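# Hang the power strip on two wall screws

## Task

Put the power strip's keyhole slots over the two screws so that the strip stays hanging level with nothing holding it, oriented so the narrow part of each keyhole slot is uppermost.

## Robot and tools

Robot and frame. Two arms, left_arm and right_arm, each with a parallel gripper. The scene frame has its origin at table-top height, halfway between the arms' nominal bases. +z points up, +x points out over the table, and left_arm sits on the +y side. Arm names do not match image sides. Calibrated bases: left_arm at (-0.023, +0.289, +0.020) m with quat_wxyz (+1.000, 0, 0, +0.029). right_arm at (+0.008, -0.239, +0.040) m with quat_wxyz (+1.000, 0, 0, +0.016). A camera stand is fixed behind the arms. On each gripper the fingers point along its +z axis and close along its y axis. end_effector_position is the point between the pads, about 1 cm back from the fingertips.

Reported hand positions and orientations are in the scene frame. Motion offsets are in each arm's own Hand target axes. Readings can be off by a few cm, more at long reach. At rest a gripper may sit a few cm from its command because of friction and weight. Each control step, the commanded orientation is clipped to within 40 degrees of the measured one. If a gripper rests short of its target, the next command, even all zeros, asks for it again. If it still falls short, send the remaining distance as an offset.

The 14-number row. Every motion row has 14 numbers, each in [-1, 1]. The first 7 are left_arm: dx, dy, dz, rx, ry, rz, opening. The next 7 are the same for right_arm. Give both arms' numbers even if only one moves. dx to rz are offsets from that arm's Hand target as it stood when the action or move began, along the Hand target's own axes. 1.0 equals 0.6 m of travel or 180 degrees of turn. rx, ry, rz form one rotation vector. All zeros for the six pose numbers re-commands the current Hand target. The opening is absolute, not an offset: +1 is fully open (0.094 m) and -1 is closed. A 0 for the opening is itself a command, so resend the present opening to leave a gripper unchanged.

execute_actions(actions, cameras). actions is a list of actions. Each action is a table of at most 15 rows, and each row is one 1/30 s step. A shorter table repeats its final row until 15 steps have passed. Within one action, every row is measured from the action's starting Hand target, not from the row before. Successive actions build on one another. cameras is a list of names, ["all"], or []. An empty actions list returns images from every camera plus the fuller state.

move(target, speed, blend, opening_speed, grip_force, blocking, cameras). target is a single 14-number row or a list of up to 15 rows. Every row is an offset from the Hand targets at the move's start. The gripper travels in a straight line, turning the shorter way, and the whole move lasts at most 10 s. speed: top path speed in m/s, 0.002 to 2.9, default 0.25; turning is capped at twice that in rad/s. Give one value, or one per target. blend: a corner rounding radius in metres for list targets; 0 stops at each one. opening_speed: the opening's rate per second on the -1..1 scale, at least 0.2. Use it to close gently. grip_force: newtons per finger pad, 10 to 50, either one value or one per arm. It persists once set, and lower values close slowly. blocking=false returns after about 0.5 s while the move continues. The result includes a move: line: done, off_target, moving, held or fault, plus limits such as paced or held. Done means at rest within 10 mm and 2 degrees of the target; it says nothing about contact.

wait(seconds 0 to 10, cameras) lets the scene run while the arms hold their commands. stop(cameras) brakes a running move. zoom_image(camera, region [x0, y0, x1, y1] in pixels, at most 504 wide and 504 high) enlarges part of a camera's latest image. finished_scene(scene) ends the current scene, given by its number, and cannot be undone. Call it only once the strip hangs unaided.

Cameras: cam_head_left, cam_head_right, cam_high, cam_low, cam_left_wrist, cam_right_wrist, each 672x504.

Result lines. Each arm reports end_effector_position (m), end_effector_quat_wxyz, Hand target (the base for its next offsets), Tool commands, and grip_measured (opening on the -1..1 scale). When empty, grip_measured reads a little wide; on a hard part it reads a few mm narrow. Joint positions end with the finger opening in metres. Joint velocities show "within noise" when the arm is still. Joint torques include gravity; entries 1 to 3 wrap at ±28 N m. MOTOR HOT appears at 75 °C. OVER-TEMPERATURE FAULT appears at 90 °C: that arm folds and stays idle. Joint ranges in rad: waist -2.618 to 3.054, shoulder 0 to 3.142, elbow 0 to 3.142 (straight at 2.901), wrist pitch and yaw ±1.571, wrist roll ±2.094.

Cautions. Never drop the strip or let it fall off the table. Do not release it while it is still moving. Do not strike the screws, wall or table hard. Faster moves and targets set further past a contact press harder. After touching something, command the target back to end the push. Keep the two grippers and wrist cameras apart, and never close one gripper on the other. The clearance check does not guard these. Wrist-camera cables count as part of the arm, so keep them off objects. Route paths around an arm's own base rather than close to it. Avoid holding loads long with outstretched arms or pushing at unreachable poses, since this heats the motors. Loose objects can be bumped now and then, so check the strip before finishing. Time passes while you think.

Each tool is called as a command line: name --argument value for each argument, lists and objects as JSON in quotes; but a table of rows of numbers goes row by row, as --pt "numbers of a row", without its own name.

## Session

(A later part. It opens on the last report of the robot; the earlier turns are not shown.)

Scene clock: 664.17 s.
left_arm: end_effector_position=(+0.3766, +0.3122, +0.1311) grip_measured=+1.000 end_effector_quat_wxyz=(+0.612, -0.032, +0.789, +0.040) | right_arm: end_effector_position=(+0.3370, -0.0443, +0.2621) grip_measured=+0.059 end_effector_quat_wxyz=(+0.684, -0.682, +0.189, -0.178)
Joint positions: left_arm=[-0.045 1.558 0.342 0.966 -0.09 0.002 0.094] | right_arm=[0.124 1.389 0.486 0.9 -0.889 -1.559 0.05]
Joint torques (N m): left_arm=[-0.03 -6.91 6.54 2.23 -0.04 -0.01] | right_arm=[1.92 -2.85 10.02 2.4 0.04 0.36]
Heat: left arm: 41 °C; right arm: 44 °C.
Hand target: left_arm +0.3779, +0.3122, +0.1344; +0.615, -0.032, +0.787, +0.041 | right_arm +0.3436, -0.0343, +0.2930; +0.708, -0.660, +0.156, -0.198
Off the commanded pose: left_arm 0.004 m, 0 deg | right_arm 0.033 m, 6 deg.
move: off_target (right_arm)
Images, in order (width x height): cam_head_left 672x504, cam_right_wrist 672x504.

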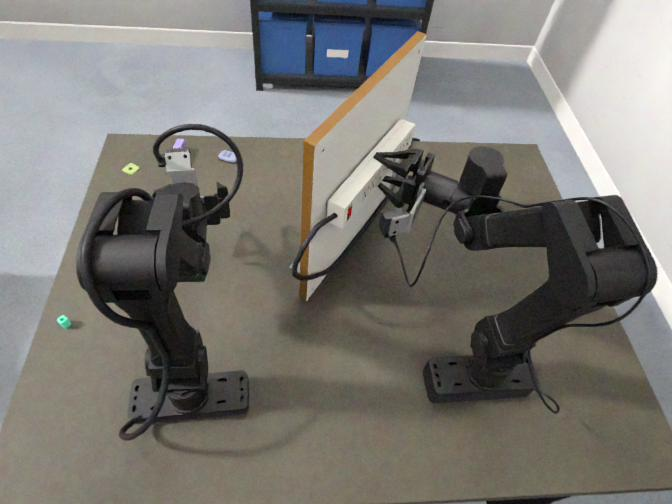

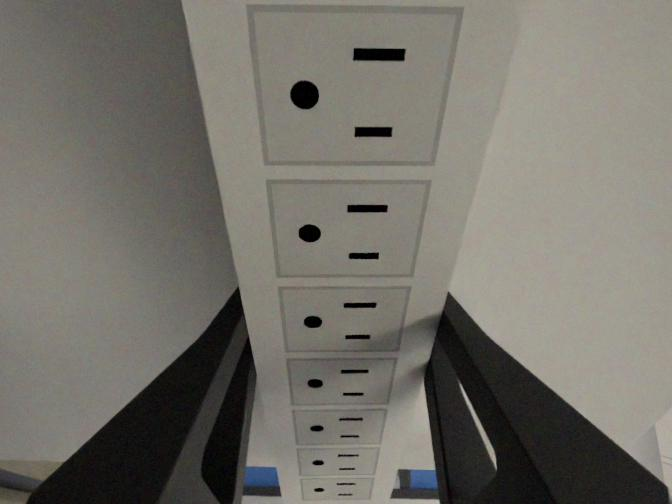

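move --target '[0,0,0,0,0,0,1, 0.002,0.0,0.012,0,0,-0.004,-0.1]' --cameras '["cam_head_left","cam_head_right"]' --speed 0.03

zoom_image --camera "cam_head_left" --region '[310, 100, 430, 240]'

zoom_image --camera "cam_head_right" --region '[310, 100, 450, 240]'

Scene clock: 686.27 s.
left_arm: end_effector_position=(+0.3766, +0.3122, +0.1311) grip_measured=+1.000 end_effector_quat_wxyz=(+0.612, -0.032, +0.789, +0.040) | right_arm: end_effector_position=(+0.3371, -0.0440, +0.2620) grip_measured=+0.059 end_effector_quat_wxyz=(+0.685, -0.682, +0.186, -0.178)
Joint positions: left_arm=[-0.045 1.558 0.342 0.966 -0.09 0.002 0.094] | right_arm=[0.124 1.397 0.486 0.913 -0.894 -1.556 0.05]
Joint torques (N m): left_arm=[-0.03 -6.91 6.53 2.23 -0.04 -0.01] | right_arm=[3.3 -2.15 11.28 2.32 0.32 0.25]
Heat: left arm: 41 °C; right arm: 44 °C.
Hand target: left_arm +0.3779, +0.3122, +0.1344; +0.615, -0.032, +0.787, +0.041 | right_arm +0.3481, -0.0287, +0.2937; +0.706, -0.661, +0.152, -0.202
Off the commanded pose: left_arm 0.004 m, 0 deg | right_arm 0.037 m, 6 deg.
move: off_target (right_arm)
Images, in order (width x height): cam_head_left 672x504, cam_head_right 672x504.

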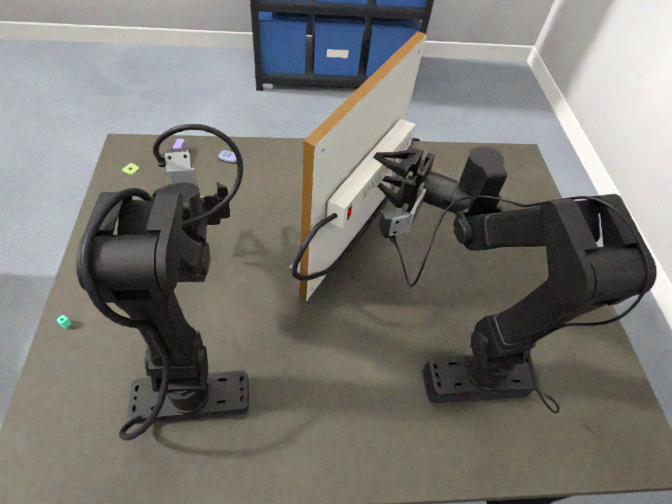

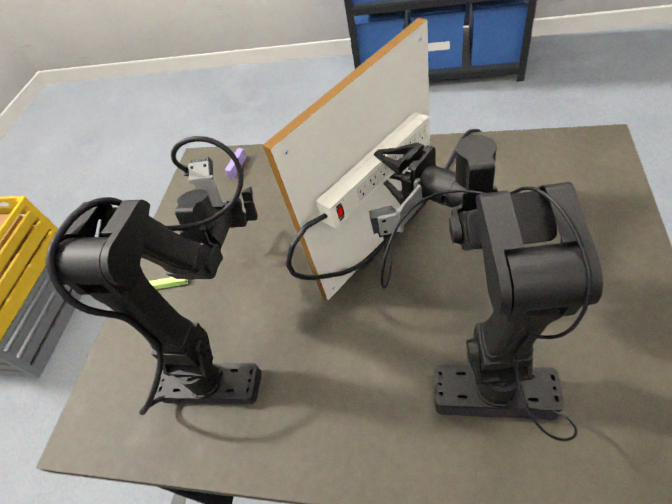

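Scaled by 3.600.

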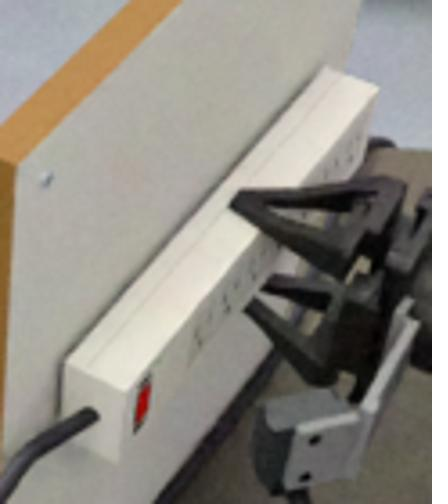

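Scaled by 3.600.

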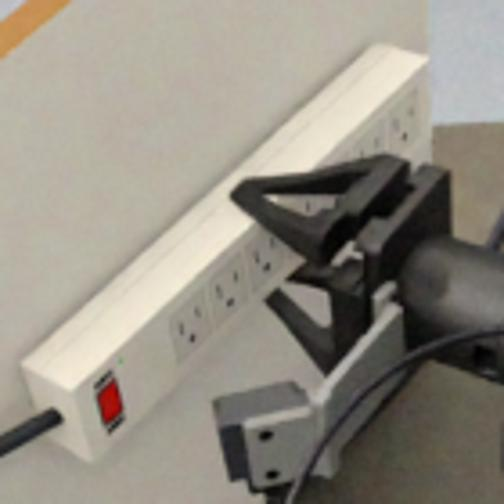

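move --target '[0,0,0,0,0,0,1, 0.0,-0.02,-0.002,0,0,-0.0045,-0.1]' --cameras '["cam_head_left"]' --speed 0.012

zoom_image --camera "cam_head_left" --region '[310, 100, 430, 240]'

Scene clock: 732.40 s.
left_arm: end_effector_position=(+0.3766, +0.3122, +0.1311) grip_measured=+1.000 end_effector_quat_wxyz=(+0.612, -0.032, +0.789, +0.040) | right_arm: end_effector_position=(+0.3370, -0.0444, +0.2615) grip_measured=+0.059 end_effector_quat_wxyz=(+0.684, -0.682, +0.188, -0.177)
Joint positions: left_arm=[-0.045 1.558 0.342 0.966 -0.09 0.002 0.094] | right_arm=[0.123 1.392 0.486 0.903 -0.893 -1.559 0.05]
Joint torques (N m): left_arm=[-0.03 -6.91 6.53 2.22 -0.04 -0.01] | right_arm=[2.93 -5.26 12.7 1.88 0.24 0.19]
Heat: left arm: 41 °C; right arm: 46 °C.
Hand target: left_arm +0.3779, +0.3122, +0.1344; +0.615, -0.032, +0.787, +0.041 | right_arm +0.3465, -0.0303, +0.3054; +0.705, -0.662, +0.147, -0.207
Off the commanded pose: left_arm 0.004 m, 0 deg | right_arm 0.047 m, 7 deg.
move: off_target (right_arm)
Images, in order (width x height): cam_head_left 672x504.

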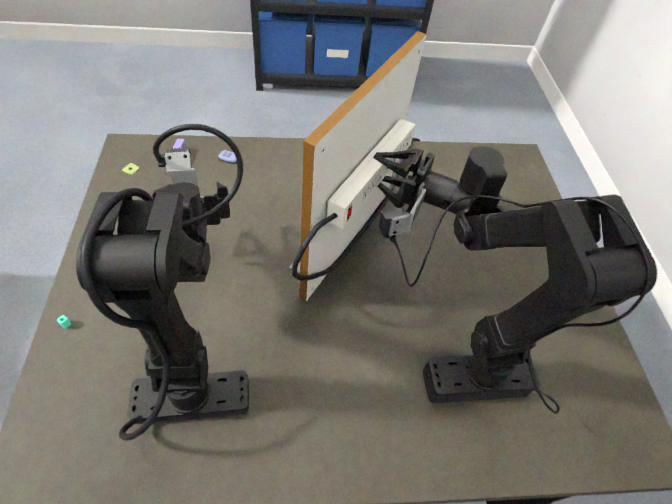

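Scaled by 3.600.

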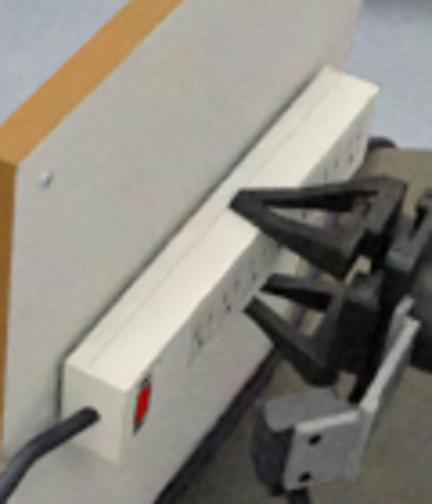

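execute_actions --actions '[]' --cameras '["cam_head_left","cam_head_right","cam_left_wrist"]'

Scene clock: 760.60 s.
left_arm: end_effector_position=(+0.3766, +0.3122, +0.1311) grip_measured=+1.000 end_effector_quat_wxyz=(+0.612, -0.032, +0.789, +0.040) | right_arm: end_effector_position=(+0.3370, -0.0444, +0.2615) grip_measured=+0.059 end_effector_quat_wxyz=(+0.684, -0.682, +0.188, -0.177)
Joint positions: left_arm=[-0.045 1.558 0.342 0.966 -0.09 0.002 0.094] | right_arm=[0.123 1.392 0.486 0.903 -0.893 -1.559 0.05]
Joint velocities: within noise
Joint torques (N m): left_arm=[-0.03 -6.91 6.54 2.22 -0.04 -0.01] | right_arm=[2.92 -5.31 12.71 1.89 0.22 0.19]
Heat: left arm: 41 °C; right arm: 49 °C.
Hand target: left_arm +0.3779, +0.3122, +0.1344; +0.615, -0.032, +0.787, +0.041 | right_arm +0.3465, -0.0303, +0.3054; +0.705, -0.662, +0.147, -0.207
Tool commands: left_gripper/opening=+1.0 right_gripper/opening=-0.1
Off the commanded pose: left_arm 0.004 m, 0 deg | right_arm 0.047 m, 7 deg.
Images, in order (width x height): cam_head_left 672x504, cam_head_right 672x504, cam_left_wrist 672x504.

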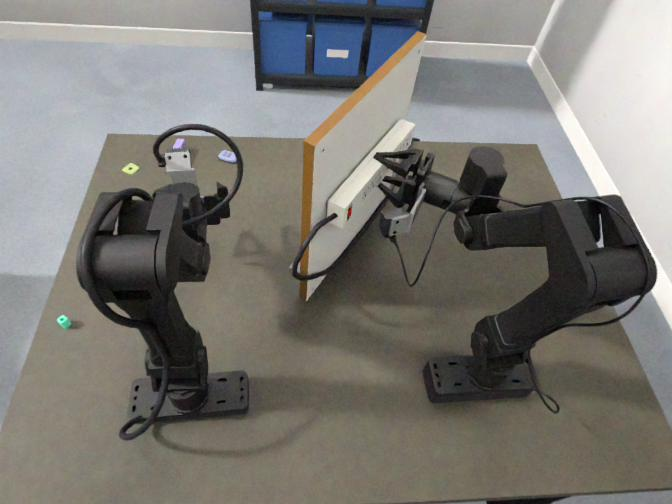

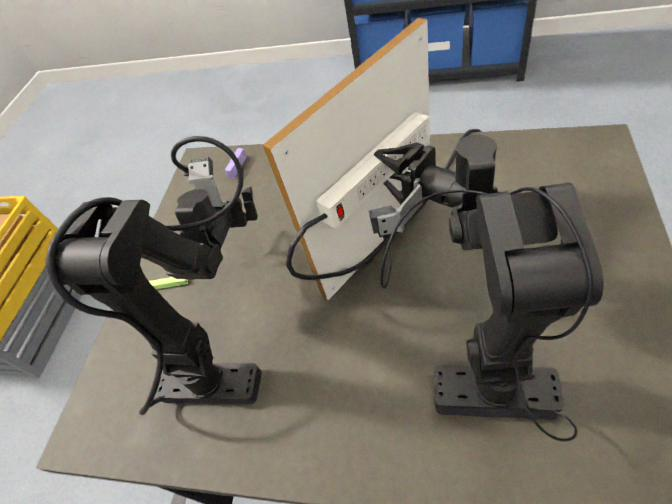

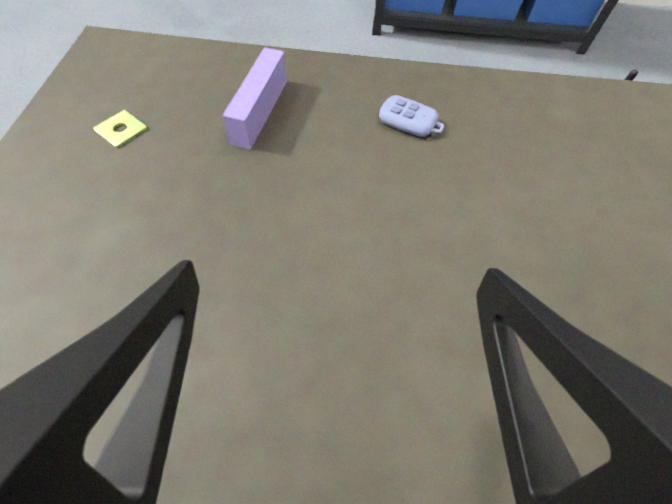

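zoom_image --camera "cam_head_left" --region '[310, 100, 430, 240]'

zoom_image --camera "cam_head_right" --region '[300, 90, 450, 240]'

Scaled by 3.600.

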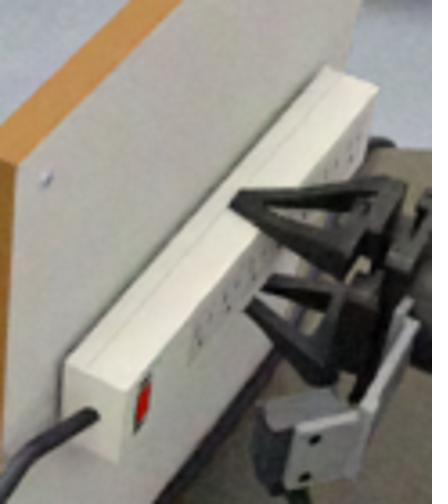

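Scaled by 3.360.

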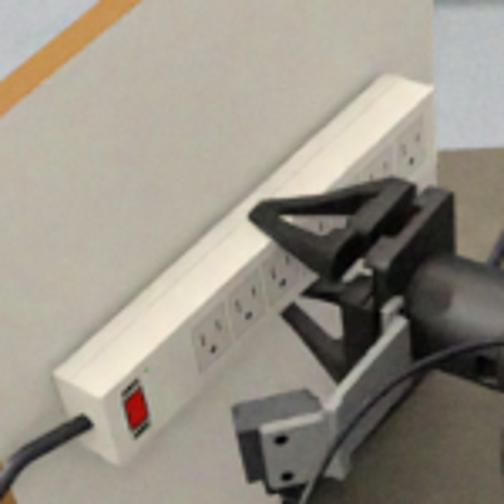

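move --target '[0,0,0,0,0,0,1,0.003,-0.0233,-0.042,0,0,-0.006,-0.1]' --speed 0.05

Scene clock: 778.00 s.
left_arm: end_effector_position=(+0.3766, +0.3122, +0.1311) grip_measured=+1.000 end_effector_quat_wxyz=(+0.612, -0.032, +0.789, +0.040) | right_arm: end_effector_position=(+0.3363, -0.0547, +0.2851) grip_measured=+0.059 end_effector_quat_wxyz=(+0.686, -0.679, +0.165, -0.204)
Joint positions: left_arm=[-0.045 1.558 0.342 0.966 -0.09 0.002 0.094] | right_arm=[0.083 1.327 0.517 0.849 -0.928 -1.591 0.05]
Joint torques (N m): left_arm=[-0.03 -6.9 6.53 2.22 -0.04 -0.01] | right_arm=[-0.28 -6.61 9.98 1.67 -0.26 0.39]
Heat: left arm: 41 °C; right arm: 50 °C.
Hand target: left_arm +0.3779, +0.3122, +0.1344; +0.615, -0.032, +0.787, +0.041 | right_arm +0.3345, -0.0536, +0.3174; +0.703, -0.664, +0.141, -0.214
Off the commanded pose: left_arm 0.004 m, 0 deg | right_arm 0.032 m, 4 deg.
move: off_target (right_arm)

move --target '[0,0,0,0,0,0,1,-0.004,0.04,0.0,-0.006,0,0.013,-0.1]' --speed 0.04

Scene clock: 785.73 s.
left_arm: end_effector_position=(+0.3766, +0.3122, +0.1311) grip_measured=+1.000 end_effector_quat_wxyz=(+0.612, -0.032, +0.789, +0.040) | right_arm: end_effector_position=(+0.3373, -0.0545, +0.2885) grip_measured=+0.059 end_effector_quat_wxyz=(+0.689, -0.675, +0.156, -0.213)
Joint positions: left_arm=[-0.045 1.558 0.342 0.966 -0.09 0.002 0.094] | right_arm=[0.083 1.339 0.517 0.89 -0.928 -1.591 0.05]
Joint torques (N m): left_arm=[-0.03 -6.9 6.53 2.22 -0.04 -0.01] | right_arm=[0.28 -3.23 6.54 1.82 -0.18 0.48]
Heat: left arm: 41 °C; right arm: 52 °C.
Hand target: left_arm +0.3779, +0.3122, +0.1344; +0.615, -0.032, +0.787, +0.041 | right_arm +0.3351, -0.0518, +0.2935; +0.701, -0.667, +0.157, -0.198
Off the commanded pose: left_arm 0.004 m, 0 deg | right_arm 0.006 m, 2 deg.
move: done

move --target '[0,0,0,0,0,0,1,-0.003,0.03,0.003,-0.022,0,0.022,-0.1]' --speed 0.04

Scene clock: 793.07 s.
left_arm: end_effector_position=(+0.3766, +0.3122, +0.1311) grip_measured=+1.000 end_effector_quat_wxyz=(+0.612, -0.032, +0.789, +0.040) | right_arm: end_effector_position=(+0.3380, -0.0539, +0.2691) grip_measured=+0.059 end_effector_quat_wxyz=(+0.674, -0.690, +0.190, -0.181)
Joint positions: left_arm=[-0.045 1.558 0.342 0.966 -0.09 0.002 0.094] | right_arm=[0.087 1.339 0.517 0.781 -0.922 -1.597 0.05]
Joint torques (N m): left_arm=[-0.03 -6.9 6.53 2.22 -0.04 -0.01] | right_arm=[0.85 -3.64 7.08 1.77 -0.18 0.33]
Heat: left arm: 41 °C; right arm: 51 °C.
Hand target: left_arm +0.3779, +0.3122, +0.1344; +0.615, -0.032, +0.787, +0.041 | right_arm +0.3357, -0.0488, +0.2755; +0.684, -0.685, +0.186, -0.168
Off the commanded pose: left_arm 0.004 m, 0 deg | right_arm 0.009 m, 2 deg.
move: done

move --target '[0,0,0,0,0,0,1,-0.007,0.01,0.01,0.008,0,0.0,-0.1]' --speed 0.04

Scene clock: 798.67 s.
left_arm: end_effector_position=(+0.3766, +0.3122, +0.1311) grip_measured=+1.000 end_effector_quat_wxyz=(+0.612, -0.032, +0.789, +0.040) | right_arm: end_effector_position=(+0.3390, -0.0467, +0.2683) grip_measured=+0.059 end_effector_quat_wxyz=(+0.681, -0.683, +0.182, -0.188)
Joint positions: left_arm=[-0.045 1.558 0.342 0.966 -0.09 0.002 0.094] | right_arm=[0.116 1.374 0.503 0.871 -0.894 -1.581 0.05]
Joint torques (N m): left_arm=[-0.03 -6.91 6.54 2.22 -0.04 -0.01] | right_arm=[1.01 -3.38 5.68 1.91 -0.15 0.45]
Heat: left arm: 41 °C; right arm: 50 °C.
Hand target: left_arm +0.3779, +0.3122, +0.1344; +0.615, -0.032, +0.787, +0.041 | right_arm +0.3348, -0.0415, +0.2696; +0.692, -0.676, +0.184, -0.171
Off the commanded pose: left_arm 0.004 m, 0 deg | right_arm 0.007 m, 3 deg.
move: off_target (right_arm)

wait --seconds 0 --cameras '["cam_head_left","cam_head_right"]'

zoom_image --camera "cam_head_left" --region '[310, 100, 430, 240]'

zoom_image --camera "cam_head_right" --region '[300, 90, 450, 240]'

Scene clock: 802.80 s.
left_arm: end_effector_position=(+0.3766, +0.3122, +0.1311) grip_measured=+1.000 end_effector_quat_wxyz=(+0.612, -0.032, +0.789, +0.040) | right_arm: end_effector_position=(+0.3390, -0.0467, +0.2684) grip_measured=+0.059 end_effector_quat_wxyz=(+0.681, -0.683, +0.182, -0.189)
Joint positions: left_arm=[-0.045 1.558 0.342 0.966 -0.09 0.002 0.094] | right_arm=[0.116 1.374 0.503 0.871 -0.894 -1.581 0.05]
Joint torques (N m): left_arm=[-0.03 -6.91 6.54 2.22 -0.04 -0.01] | right_arm=[0.98 -3.34 5.65 1.89 -0.14 0.45]
Heat: left arm: 41 °C; right arm: 49 °C.
Hand target: left_arm +0.3779, +0.3122, +0.1344; +0.615, -0.032, +0.787, +0.041 | right_arm +0.3348, -0.0415, +0.2696; +0.692, -0.677, +0.184, -0.171
Tool commands: left_gripper/opening=+1.0 right_gripper/opening=-0.1
Off the commanded pose: left_arm 0.004 m, 0 deg | right_arm 0.007 m, 3 deg.
Images, in order (width x height): cam_head_left 672x504, cam_head_right 672x504.

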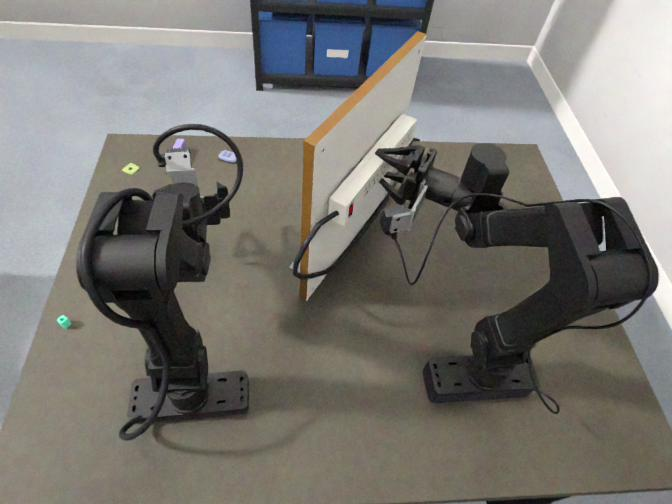

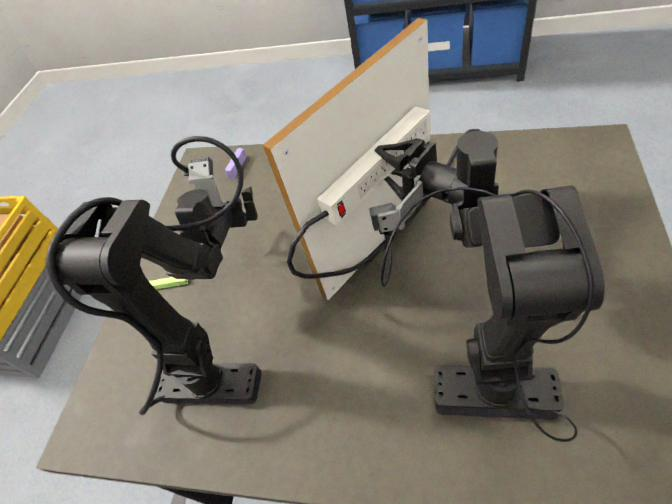

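Scaled by 3.600.

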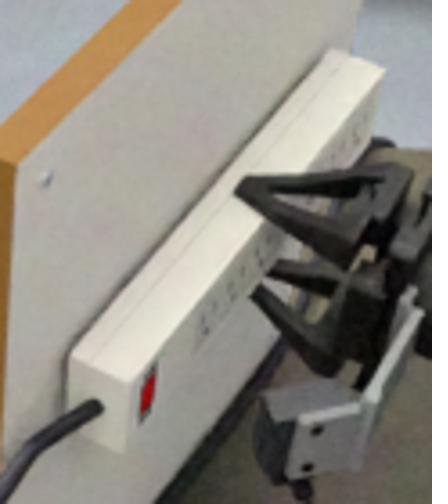

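Scaled by 3.360.

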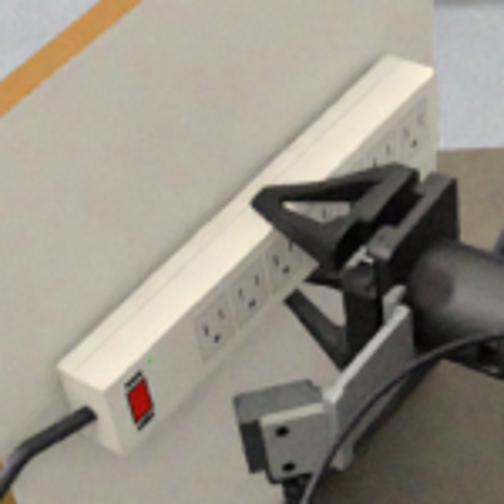

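move --target '[0,0,0,0,0,0,1,0.0,-0.015,0.0,0.0,0,0.006,-0.1]' --speed 0.03

Scene clock: 824.03 s.
left_arm: end_effector_position=(+0.3766, +0.3122, +0.1311) grip_measured=+1.000 end_effector_quat_wxyz=(+0.612, -0.032, +0.789, +0.040) | right_arm: end_effector_position=(+0.3391, -0.0467, +0.2631) grip_measured=+0.059 end_effector_quat_wxyz=(+0.679, -0.686, +0.197, -0.174)
Joint positions: left_arm=[-0.045 1.558 0.342 0.966 -0.09 0.002 0.094] | right_arm=[0.116 1.374 0.503 0.843 -0.893 -1.564 0.05]
Joint torques (N m): left_arm=[-0.03 -6.91 6.54 2.22 -0.04 -0.01] | right_arm=[0.92 -5.64 7.25 1.79 -0.19 0.49]
Heat: left arm: 41 °C; right arm: 46 °C.
Hand target: left_arm +0.3779, +0.3122, +0.1344; +0.615, -0.032, +0.787, +0.041 | right_arm +0.3349, -0.0417, +0.2786; +0.694, -0.675, +0.191, -0.164
Off the commanded pose: left_arm 0.004 m, 0 deg | right_arm 0.017 m, 3 deg.
move: off_target (right_arm)

move --target '[0,0,0,0,0,0,1,0.0,-0.018,0.0,0.006,0,-0.003,-0.1]' --speed 0.03

Scene clock: 830.00 s.
left_arm: end_effector_position=(+0.3766, +0.3122, +0.1311) grip_measured=+1.000 end_effector_quat_wxyz=(+0.612, -0.032, +0.789, +0.040) | right_arm: end_effector_position=(+0.3391, -0.0468, +0.2624) grip_measured=+0.059 end_effector_quat_wxyz=(+0.679, -0.685, +0.203, -0.168)
Joint positions: left_arm=[-0.045 1.558 0.342 0.966 -0.09 0.002 0.094] | right_arm=[0.116 1.374 0.503 0.839 -0.893 -1.551 0.05]
Joint torques (N m): left_arm=[-0.03 -6.91 6.54 2.22 -0.04 -0.01] | right_arm=[0.85 -6.97 8.23 1.81 -0.19 0.49]
Heat: left arm: 41 °C; right arm: 46 °C.
Hand target: left_arm +0.3779, +0.3122, +0.1344; +0.615, -0.032, +0.787, +0.041 | right_arm +0.3352, -0.0421, +0.2893; +0.699, -0.669, +0.186, -0.169
Off the commanded pose: left_arm 0.004 m, 0 deg | right_arm 0.028 m, 4 deg.
move: off_target (right_arm)

move --target '[0,0,0,0,0,0,1,0.0,-0.025,-0.008,0.006,0,-0.008,-0.1]' --speed 0.05

Scene clock: 836.10 s.
left_arm: end_effector_position=(+0.3766, +0.3122, +0.1311) grip_measured=+1.000 end_effector_quat_wxyz=(+0.612, -0.032, +0.789, +0.040) | right_arm: end_effector_position=(+0.3352, -0.0483, +0.2724) grip_measured=+0.059 end_effector_quat_wxyz=(+0.683, -0.682, +0.196, -0.176)
Joint positions: left_arm=[-0.045 1.558 0.342 0.966 -0.09 0.002 0.094] | right_arm=[0.112 1.336 0.503 0.823 -0.895 -1.551 0.05]
Joint torques (N m): left_arm=[-0.02 -6.9 6.53 2.22 -0.04 -0.01] | right_arm=[-0.31 -6.8 9.51 1.75 -0.34 0.51]
Heat: left arm: 41 °C; right arm: 46 °C.
Hand target: left_arm +0.3779, +0.3122, +0.1344; +0.615, -0.032, +0.787, +0.041 | right_arm +0.3331, -0.0470, +0.3041; +0.703, -0.665, +0.176, -0.179
Off the commanded pose: left_arm 0.004 m, 0 deg | right_arm 0.032 m, 4 deg.
move: off_target (right_arm)

move --target '[0,0,0,0,0,0,1,0.0025,-0.012,0.012,0.0,0,-0.007,-0.1]' --speed 0.03

Scene clock: 842.37 s.
left_arm: end_effector_position=(+0.3766, +0.3122, +0.1311) grip_measured=+1.000 end_effector_quat_wxyz=(+0.612, -0.032, +0.789, +0.040) | right_arm: end_effector_position=(+0.3394, -0.0480, +0.2779) grip_measured=+0.059 end_effector_quat_wxyz=(+0.681, -0.683, +0.195, -0.179)
Joint positions: left_arm=[-0.045 1.558 0.342 0.966 -0.09 0.002 0.094] | right_arm=[0.112 1.336 0.531 0.793 -0.893 -1.559 0.05]
Joint torques (N m): left_arm=[-0.05 -6.91 6.53 2.22 -0.04 -0.01] | right_arm=[0.99 -6.56 10.22 1.74 -0.19 0.37]
Heat: left arm: 41 °C; right arm: 47 °C.
Hand target: left_arm +0.3779, +0.3122, +0.1344; +0.615, -0.032, +0.787, +0.041 | right_arm +0.3378, -0.0418, +0.3117; +0.702, -0.667, +0.169, -0.187
Off the commanded pose: left_arm 0.004 m, 0 deg | right_arm 0.034 m, 4 deg.
move: off_target (right_arm)

move --target '[0,0,0,0,0,0,1,-0.003,0.006,0.012,0.0,0,-0.007,-0.1]' --speed 0.02

Scene clock: 847.90 s.
left_arm: end_effector_position=(+0.3766, +0.3122, +0.1311) grip_measured=+1.000 end_effector_quat_wxyz=(+0.612, -0.032, +0.789, +0.040) | right_arm: end_effector_position=(+0.3387, -0.0450, +0.2778) grip_measured=+0.059 end_effector_quat_wxyz=(+0.681, -0.684, +0.192, -0.181)
Joint positions: left_arm=[-0.045 1.558 0.342 0.966 -0.09 0.002 0.094] | right_arm=[0.124 1.336 0.531 0.793 -0.882 -1.567 0.05]
Joint torques (N m): left_arm=[-0.05 -6.9 6.53 2.22 -0.04 -0.01] | right_arm=[2.24 -4.82 10.24 1.93 0.02 0.24]
Heat: left arm: 41 °C; right arm: 48 °C.
Hand target: left_arm +0.3779, +0.3122, +0.1344; +0.615, -0.032, +0.787, +0.041 | right_arm +0.3399, -0.0346, +0.3085; +0.699, -0.668, +0.161, -0.195
Off the commanded pose: left_arm 0.004 m, 0 deg | right_arm 0.032 m, 5 deg.
move: off_target (right_arm)

move --target '[0,0,0,0,0,0,1,-0.001,0.015,0.004,0.0,0,-0.006,-0.1]' --speed 0.02

Scene clock: 852.57 s.
left_arm: end_effector_position=(+0.3766, +0.3122, +0.1311) grip_measured=+1.000 end_effector_quat_wxyz=(+0.612, -0.032, +0.789, +0.040) | right_arm: end_effector_position=(+0.3392, -0.0449, +0.2781) grip_measured=+0.059 end_effector_quat_wxyz=(+0.681, -0.683, +0.191, -0.183)
Joint positions: left_arm=[-0.045 1.558 0.342 0.966 -0.09 0.002 0.094] | right_arm=[0.125 1.337 0.531 0.797 -0.879 -1.568 0.05]
Joint torques (N m): left_arm=[-0.03 -6.91 6.53 2.22 -0.04 -0.01] | right_arm=[2.92 -2.55 8.92 2.3 0.11 0.06]
Heat: left arm: 41 °C; right arm: 48 °C.
Hand target: left_arm +0.3779, +0.3122, +0.1344; +0.615, -0.032, +0.787, +0.041 | right_arm +0.3410, -0.0319, +0.2996; +0.697, -0.670, +0.155, -0.202
Off the commanded pose: left_arm 0.004 m, 0 deg | right_arm 0.025 m, 5 deg.
move: off_target (right_arm)

move --target '[0,0,0,0,0,0,1,0.0,0.02,0.0,0.0,0,-0.003,-0.1]' --speed 0.02

Scene clock: 855.07 s.
left_arm: end_effector_position=(+0.3766, +0.3122, +0.1311) grip_measured=+1.000 end_effector_quat_wxyz=(+0.612, -0.032, +0.789, +0.040) | right_arm: end_effector_position=(+0.3389, -0.0446, +0.2765) grip_measured=+0.059 end_effector_quat_wxyz=(+0.686, -0.679, +0.179, -0.188)
Joint positions: left_arm=[-0.045 1.558 0.342 0.966 -0.09 0.002 0.094] | right_arm=[0.122 1.364 0.517 0.868 -0.892 -1.563 0.05]
Joint torques (N m): left_arm=[-0.03 -6.9 6.54 2.22 -0.04 -0.01] | right_arm=[3.32 -1.68 8.09 2.16 0.29 -0.08]
Heat: left arm: 41 °C; right arm: 48 °C.
Hand target: left_arm +0.3779, +0.3122, +0.1344; +0.615, -0.032, +0.787, +0.041 | right_arm +0.3419, -0.0316, +0.2877; +0.697, -0.671, +0.152, -0.205
Off the commanded pose: left_arm 0.004 m, 0 deg | right_arm 0.017 m, 4 deg.
move: off_target (right_arm)

move --target '[0,0,0,0,0,0,1,0.0,0.012,0.0,-0.003,0,0.004,-0.1]' --speed 0.02

Scene clock: 859.97 s.
left_arm: end_effector_position=(+0.3766, +0.3122, +0.1311) grip_measured=+1.000 end_effector_quat_wxyz=(+0.612, -0.032, +0.789, +0.040) | right_arm: end_effector_position=(+0.3387, -0.0447, +0.2751) grip_measured=+0.059 end_effector_quat_wxyz=(+0.689, -0.677, +0.175, -0.190)
Joint positions: left_arm=[-0.045 1.558 0.342 0.966 -0.09 0.002 0.094] | right_arm=[0.12 1.379 0.507 0.908 -0.897 -1.559 0.05]
Joint torques (N m): left_arm=[-0.05 -6.9 6.54 2.22 -0.04 -0.01] | right_arm=[3.47 -1.42 7.92 1.92 0.35 -0.1]
Heat: left arm: 41 °C; right arm: 49 °C.
Hand target: left_arm +0.3779, +0.3122, +0.1344; +0.615, -0.032, +0.787, +0.041 | right_arm +0.3425, -0.0315, +0.2804; +0.695, -0.673, +0.157, -0.200
Off the commanded pose: left_arm 0.004 m, 0 deg | right_arm 0.015 m, 2 deg.
move: off_target (right_arm)

move --target '[0,0,0,0,0,0,1,0.0,0.006,0.0,-0.008,0,0.007,-0.1]' --speed 0.02

Scene clock: 863.30 s.
left_arm: end_effector_position=(+0.3766, +0.3122, +0.1311) grip_measured=+1.000 end_effector_quat_wxyz=(+0.612, -0.032, +0.789, +0.040) | right_arm: end_effector_position=(+0.3387, -0.0447, +0.2747) grip_measured=+0.059 end_effector_quat_wxyz=(+0.689, -0.677, +0.175, -0.190)
Joint positions: left_arm=[-0.045 1.558 0.342 0.966 -0.09 0.002 0.094] | right_arm=[0.12 1.379 0.507 0.906 -0.897 -1.56 0.05]
Joint torques (N m): left_arm=[-0.03 -6.9 6.53 2.22 -0.04 -0.01] | right_arm=[3.52 -2.03 8.5 1.46 0.36 -0.15]
Heat: left arm: 41 °C; right arm: 49 °C.
Hand target: left_arm +0.3779, +0.3122, +0.1344; +0.615, -0.032, +0.787, +0.041 | right_arm +0.3428, -0.0315, +0.2769; +0.688, -0.680, +0.167, -0.190
Off the commanded pose: left_arm 0.004 m, 0 deg | right_arm 0.014 m, 1 deg.
move: off_target (right_arm)

move --target '[0,0,0,0,0,0,1,0.0,0.008,0.0,-0.008,0,0.007,-0.1]' --speed 0.02

Scene clock: 866.07 s.
left_arm: end_effector_position=(+0.3766, +0.3122, +0.1311) grip_measured=+1.000 end_effector_quat_wxyz=(+0.612, -0.032, +0.789, +0.040) | right_arm: end_effector_position=(+0.3385, -0.0445, +0.2720) grip_measured=+0.059 end_effector_quat_wxyz=(+0.684, -0.682, +0.168, -0.196)
Joint positions: left_arm=[-0.045 1.558 0.342 0.966 -0.09 0.002 0.094] | right_arm=[0.12 1.379 0.507 0.892 -0.899 -1.594 0.05]
Joint torques (N m): left_arm=[-0.05 -6.91 6.54 2.22 -0.04 -0.01] | right_arm=[3.45 -2.61 8.88 1.16 0.38 0.09]
Heat: left arm: 41 °C; right arm: 49 °C.
Hand target: left_arm +0.3779, +0.3122, +0.1344; +0.615, -0.032, +0.787, +0.041 | right_arm +0.3429, -0.0315, +0.2721; +0.682, -0.687, +0.177, -0.181
Off the commanded pose: left_arm 0.004 m, 0 deg | right_arm 0.014 m, 2 deg.
move: off_target (right_arm)

move --target '[0,0,0,0,0,0,1,0.0,0.002,0.0,-0.005,0,0.012,-0.1]' --speed 0.02

Scene clock: 872.33 s.
left_arm: end_effector_position=(+0.3766, +0.3122, +0.1311) grip_measured=+1.000 end_effector_quat_wxyz=(+0.612, -0.032, +0.789, +0.040) | right_arm: end_effector_position=(+0.3383, -0.0447, +0.2717) grip_measured=+0.059 end_effector_quat_wxyz=(+0.683, -0.683, +0.170, -0.195)
Joint positions: left_arm=[-0.045 1.558 0.342 0.966 -0.09 0.002 0.094] | right_arm=[0.12 1.376 0.507 0.884 -0.897 -1.594 0.05]
Joint torques (N m): left_arm=[-0.03 -6.91 6.53 2.22 -0.04 -0.01] | right_arm=[3.43 -2.93 9.42 0.94 0.35 0.32]
Heat: left arm: 41 °C; right arm: 49 °C.
Hand target: left_arm +0.3779, +0.3122, +0.1344; +0.615, -0.032, +0.787, +0.041 | right_arm +0.3429, -0.0315, +0.2709; +0.680, -0.688, +0.191, -0.166
Off the commanded pose: left_arm 0.004 m, 0 deg | right_arm 0.014 m, 4 deg.
move: off_target (right_arm)

move --target '[0,0,0,0,0,0,1,0.0,0.003,0.0,-0.002,0,0.008,-0.1]' --speed 0.02

Scene clock: 875.43 s.
left_arm: end_effector_position=(+0.3766, +0.3122, +0.1311) grip_measured=+1.000 end_effector_quat_wxyz=(+0.612, -0.032, +0.789, +0.040) | right_arm: end_effector_position=(+0.3384, -0.0447, +0.2717) grip_measured=+0.059 end_effector_quat_wxyz=(+0.683, -0.683, +0.170, -0.195)
Joint positions: left_arm=[-0.045 1.558 0.342 0.966 -0.09 0.002 0.094] | right_arm=[0.12 1.376 0.507 0.883 -0.897 -1.593 0.05]
Joint torques (N m): left_arm=[-0.05 -6.9 6.53 2.22 -0.04 -0.01] | right_arm=[3.44 -2.85 9.29 0.88 0.35 0.46]
Heat: left arm: 41 °C; right arm: 50 °C.
Hand target: left_arm +0.3779, +0.3122, +0.1344; +0.615, -0.032, +0.787, +0.041 | right_arm +0.3429, -0.0315, +0.2690; +0.679, -0.688, +0.200, -0.157
Off the commanded pose: left_arm 0.004 m, 0 deg | right_arm 0.014 m, 6 deg.
move: off_target (right_arm)

move --target '[0,0,0,0,0,0,1,0.0,0.003,0.0,-0.002,0,0.008,-0.1]' --speed 0.02

Scene clock: 878.13 s.
left_arm: end_effector_position=(+0.3766, +0.3122, +0.1311) grip_measured=+1.000 end_effector_quat_wxyz=(+0.612, -0.032, +0.789, +0.040) | right_arm: end_effector_position=(+0.3384, -0.0447, +0.2716) grip_measured=+0.059 end_effector_quat_wxyz=(+0.683, -0.683, +0.171, -0.194)
Joint positions: left_arm=[-0.045 1.558 0.342 0.966 -0.09 0.002 0.094] | right_arm=[0.12 1.376 0.507 0.883 -0.897 -1.59 0.05]
Joint torques (N m): left_arm=[-0.03 -6.91 6.53 2.22 -0.04 -0.01] | right_arm=[3.36 -2.86 9.18 0.82 0.34 0.62]
Heat: left arm: 41 °C; right arm: 50 °C.
Hand target: left_arm +0.3779, +0.3122, +0.1344; +0.615, -0.032, +0.787, +0.041 | right_arm +0.3428, -0.0315, +0.2672; +0.679, -0.688, +0.210, -0.148
Off the commanded pose: left_arm 0.004 m, 0 deg | right_arm 0.015 m, 7 deg.
move: off_target (right_arm)

move --target '[0,0,0,0,0,0,1,0.0,0.0,0.0,0,0,0.006,-0.1]' --speed 0.02

Scene clock: 882.80 s.
left_arm: end_effector_position=(+0.3766, +0.3122, +0.1311) grip_measured=+1.000 end_effector_quat_wxyz=(+0.612, -0.032, +0.789, +0.040) | right_arm: end_effector_position=(+0.3385, -0.0447, +0.2715) grip_measured=+0.059 end_effector_quat_wxyz=(+0.684, -0.683, +0.173, -0.192)
Joint positions: left_arm=[-0.045 1.558 0.342 0.966 -0.09 0.002 0.094] | right_arm=[0.12 1.376 0.507 0.882 -0.897 -1.587 0.05]
Joint torques (N m): left_arm=[-0.03 -6.91 6.53 2.22 -0.04 -0.01] | right_arm=[3.41 -2.8 9.21 0.82 0.34 0.74]
Heat: left arm: 41 °C; right arm: 50 °C.
Hand target: left_arm +0.3779, +0.3122, +0.1344; +0.615, -0.032, +0.787, +0.041 | right_arm +0.3427, -0.0315, +0.2672; +0.681, -0.686, +0.216, -0.141
Off the commanded pose: left_arm 0.004 m, 0 deg | right_arm 0.015 m, 8 deg.
move: off_target (right_arm)

wait --seconds 0 --cameras '["cam_head_left","cam_head_right"]'

zoom_image --camera "cam_head_left" --region '[310, 100, 430, 240]'

zoom_image --camera "cam_head_right" --region '[300, 90, 450, 240]'

Scene clock: 887.93 s.
left_arm: end_effector_position=(+0.3766, +0.3122, +0.1311) grip_measured=+1.000 end_effector_quat_wxyz=(+0.612, -0.032, +0.789, +0.040) | right_arm: end_effector_position=(+0.3385, -0.0447, +0.2715) grip_measured=+0.059 end_effector_quat_wxyz=(+0.684, -0.683, +0.173, -0.192)
Joint positions: left_arm=[-0.045 1.558 0.342 0.966 -0.09 0.002 0.094] | right_arm=[0.12 1.376 0.507 0.882 -0.897 -1.587 0.05]
Joint torques (N m): left_arm=[-0.05 -6.91 6.54 2.22 -0.04 -0.01] | right_arm=[3.47 -2.82 9.2 0.82 0.35 0.74]
Heat: left arm: 41 °C; right arm: 50 °C.
Hand target: left_arm +0.3779, +0.3122, +0.1344; +0.615, -0.032, +0.787, +0.041 | right_arm +0.3427, -0.0315, +0.2672; +0.681, -0.686, +0.216, -0.141
Tool commands: left_gripper/opening=+1.0 right_gripper/opening=-0.1
Off the commanded pose: left_arm 0.004 m, 0 deg | right_arm 0.015 m, 8 deg.
Images, in order (width x height): cam_head_left 672x504, cam_head_right 672x504.

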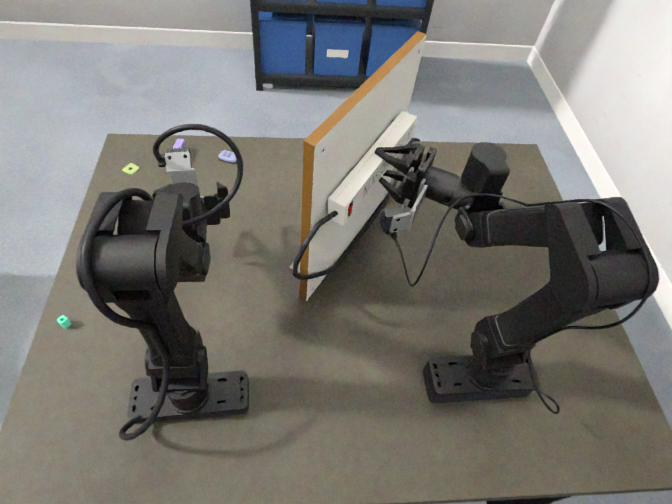

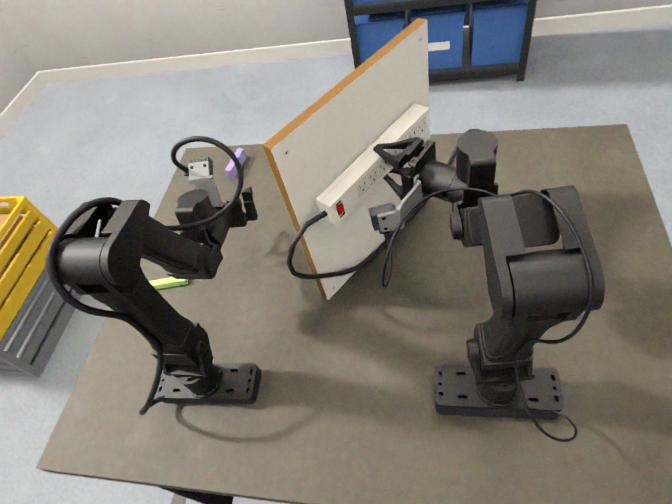

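Scaled by 3.600.

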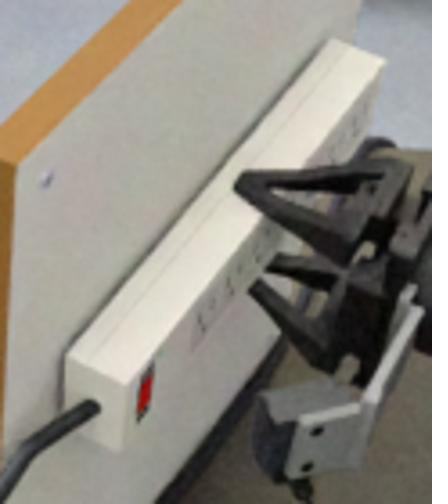

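Scaled by 3.360.

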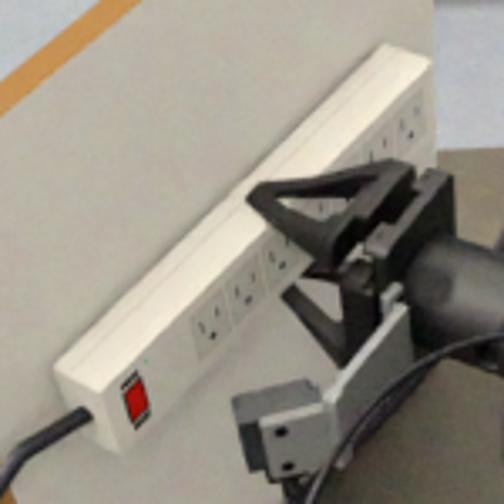

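move --target '[0,0,0,0,0,0,1,0.0,0.004,-0.003,-0.004,0,0.005,-0.1]' --speed 0.02

Scene clock: 892.40 s.
left_arm: end_effector_position=(+0.3766, +0.3122, +0.1311) grip_measured=+1.000 end_effector_quat_wxyz=(+0.612, -0.032, +0.789, +0.040) | right_arm: end_effector_position=(+0.3392, -0.0453, +0.2680) grip_measured=+0.059 end_effector_quat_wxyz=(+0.682, -0.683, +0.188, -0.181)
Joint positions: left_arm=[-0.045 1.558 0.342 0.966 -0.09 0.002 0.094] | right_arm=[0.12 1.374 0.507 0.86 -0.891 -1.567 0.05]
Joint torques (N m): left_arm=[-0.03 -6.91 6.53 2.22 -0.03 -0.01] | right_arm=[2.99 -3.29 9.2 0.78 0.2 0.6]
Heat: left arm: 41 °C; right arm: 51 °C.
Hand target: left_arm +0.3779, +0.3122, +0.1344; +0.615, -0.032, +0.787, +0.041 | right_arm +0.3416, -0.0330, +0.2650; +0.677, -0.688, +0.222, -0.135
Off the commanded pose: left_arm 0.004 m, 0 deg | right_arm 0.013 m, 7 deg.
move: off_target (right_arm)

wait --seconds 0 --cameras '["cam_high","cam_low","cam_right_wrist"]'

Scene clock: 956.63 s.
left_arm: end_effector_position=(+0.3766, +0.3122, +0.1311) grip_measured=+1.000 end_effector_quat_wxyz=(+0.612, -0.032, +0.789, +0.040) | right_arm: end_effector_position=(+0.3392, -0.0453, +0.2680) grip_measured=+0.059 end_effector_quat_wxyz=(+0.682, -0.683, +0.188, -0.181)
Joint positions: left_arm=[-0.045 1.558 0.342 0.966 -0.09 0.002 0.094] | right_arm=[0.12 1.374 0.507 0.86 -0.891 -1.567 0.05]
Joint torques (N m): left_arm=[-0.03 -6.91 6.54 2.22 -0.04 -0.01] | right_arm=[3.02 -3.28 9.16 0.78 0.2 0.59]
Heat: left arm: 41 °C; right arm: 52 °C.
Hand target: left_arm +0.3779, +0.3122, +0.1344; +0.615, -0.032, +0.787, +0.041 | right_arm +0.3416, -0.0330, +0.2650; +0.677, -0.688, +0.222, -0.135
Tool commands: left_gripper/opening=+1.0 right_gripper/opening=-0.1
Off the commanded pose: left_arm 0.004 m, 0 deg | right_arm 0.013 m, 7 deg.
Images, in order (width x height): cam_high 672x504, cam_low 672x504, cam_right_wrist 672x504.

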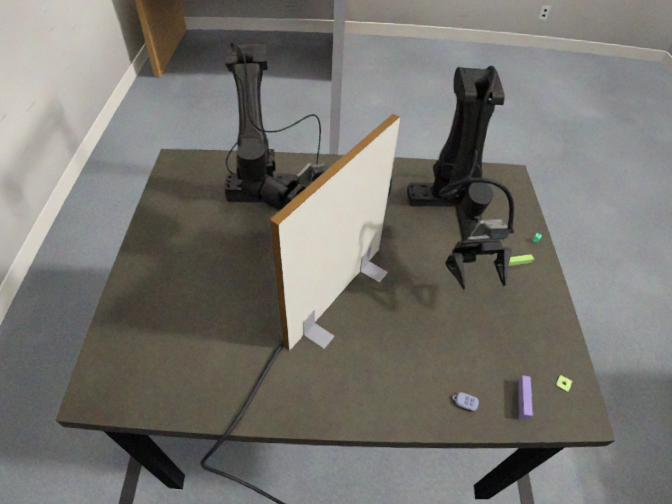

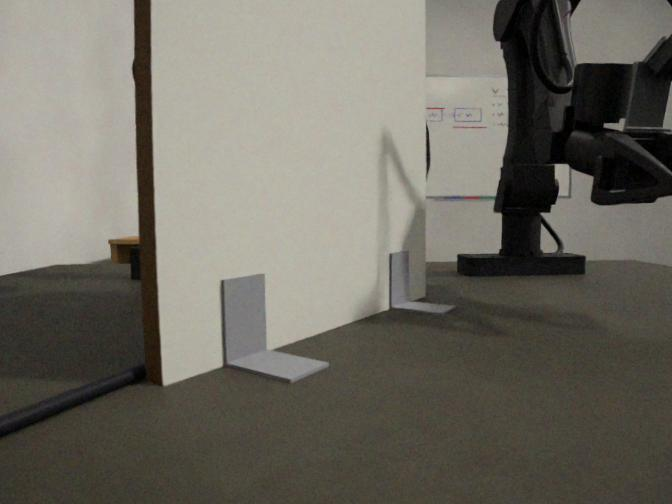

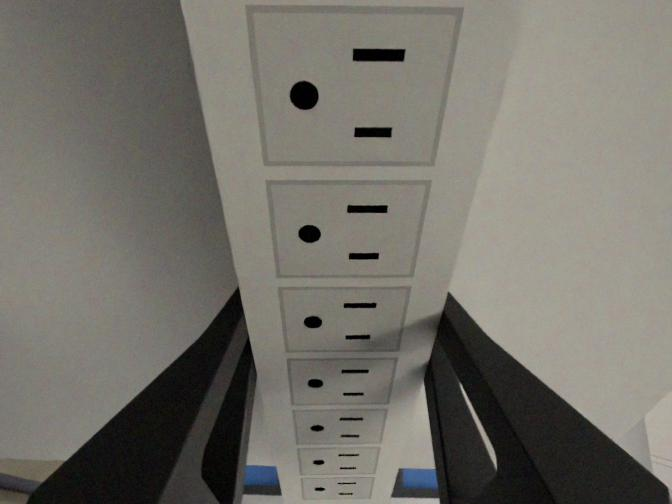

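move --target '[0,0,0,0,0,0,1,0.0,-0.02,-0.08,0.0,0,-0.025,-0.1]' --speed 0.06 --cameras '["cam_head_left","cam_head_right"]'

Scene clock: 972.17 s.
left_arm: end_effector_position=(+0.3766, +0.3122, +0.1311) grip_measured=+1.000 end_effector_quat_wxyz=(+0.612, -0.032, +0.789, +0.040) | right_arm: end_effector_position=(+0.3271, -0.0768, +0.2633) grip_measured=+0.059 end_effector_quat_wxyz=(+0.658, -0.704, +0.209, -0.167)
Joint positions: left_arm=[-0.045 1.558 0.342 0.966 -0.09 0.002 0.094] | right_arm=[-0.003 1.248 0.507 0.595 -1 -1.654 0.05]
Joint torques (N m): left_arm=[-0.05 -6.91 6.53 2.22 -0.04 -0.01] | right_arm=[-0.38 -6.02 7.13 1.63 -0.52 0.33]
Heat: left arm: 41 °C; right arm: 52 °C.
Hand target: left_arm +0.3779, +0.3122, +0.1344; +0.615, -0.032, +0.787, +0.041 | right_arm +0.3197, -0.0750, +0.2791; +0.672, -0.696, +0.195, -0.161
Off the commanded pose: left_arm 0.004 m, 0 deg | right_arm 0.017 m, 2 deg.
move: off_target (right_arm)
Images, in order (width x height): cam_head_left 672x504, cam_head_right 672x504.

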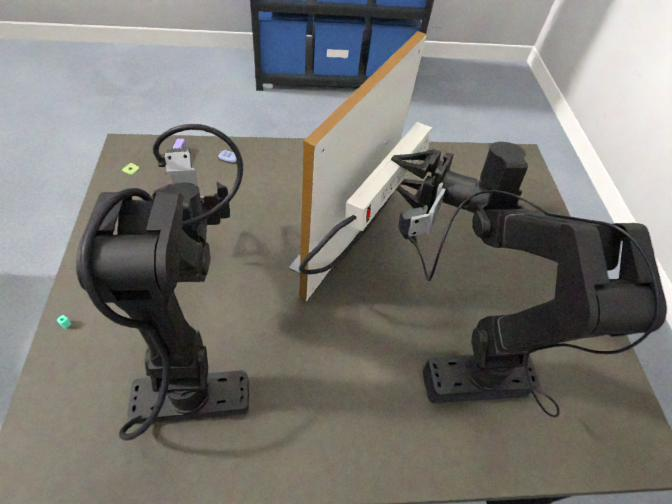

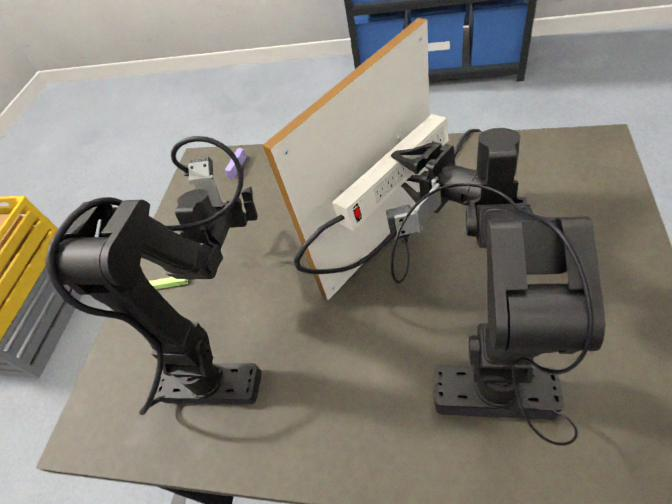

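move --pt "-0.378 -0.004 -0.316 0.0323 0.1723 0.009 0.3 0 0 0 0 0 0 -0.1" --pt "-0.390 -0.219 -0.428 0.179 0.1645 0.0921 0.3 0 0 0 0 0 0 -0.1" --speed 0.2 --blend '[0.04,0]' --cameras '["cam_head_left","cam_left_wrist"]'

Scene clock: 1024.07 s.
left_arm: end_effector_position=(+0.2028, +0.1540, +0.4168) grip_measured=+0.302 end_effector_quat_wxyz=(+0.370, +0.241, +0.892, -0.100) | right_arm: end_effector_position=(+0.3270, -0.0767, +0.2631) grip_measured=+0.059 end_effector_quat_wxyz=(+0.658, -0.704, +0.209, -0.167)
Joint positions: left_arm=[-0.617 1.258 1.964 -1.491 -0.021 -0.021 0.061] | right_arm=[-0.003 1.248 0.507 0.594 -1 -1.654 0.05]
Joint torques (N m): left_arm=[-0.7 -2.33 7.56 1.7 -0.15 -0.1] | right_arm=[-0.36 -6.02 7.15 1.62 -0.53 0.34]
Heat: left arm: 41 °C; right arm: 50 °C.
Hand target: left_arm +0.1999, +0.1552, +0.4200; +0.370, +0.239, +0.892, -0.099 | right_arm +0.3197, -0.0750, +0.2792; +0.672, -0.696, +0.195, -0.161
Off the commanded pose: left_arm 0.005 m, 0 deg | right_arm 0.018 m, 2 deg.
move: off_target (right_arm)
Images, in order (width x height): cam_head_left 672x504, cam_left_wrist 672x504.

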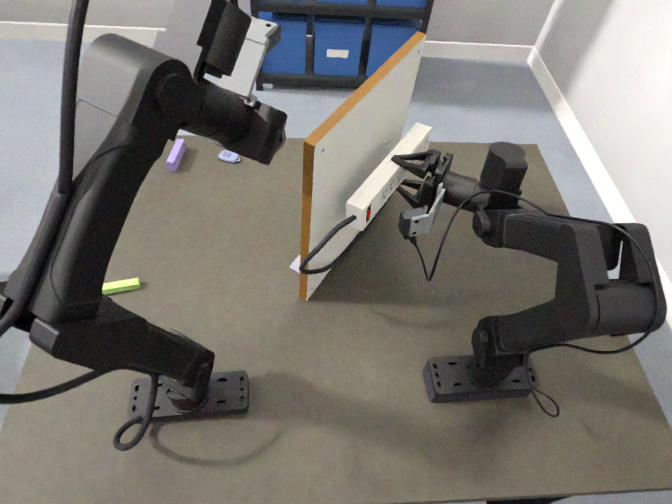

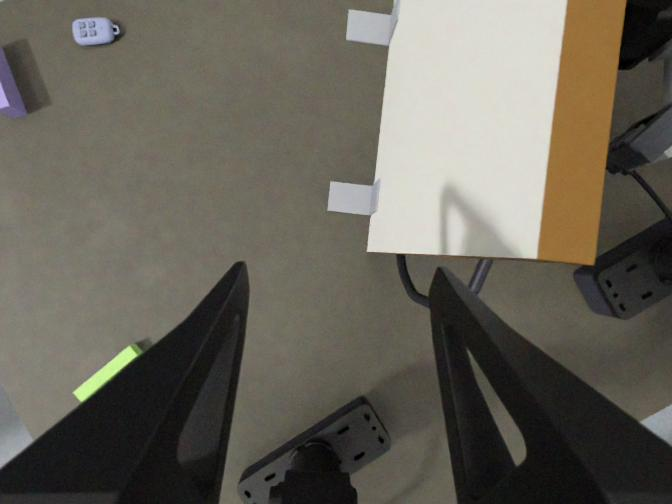

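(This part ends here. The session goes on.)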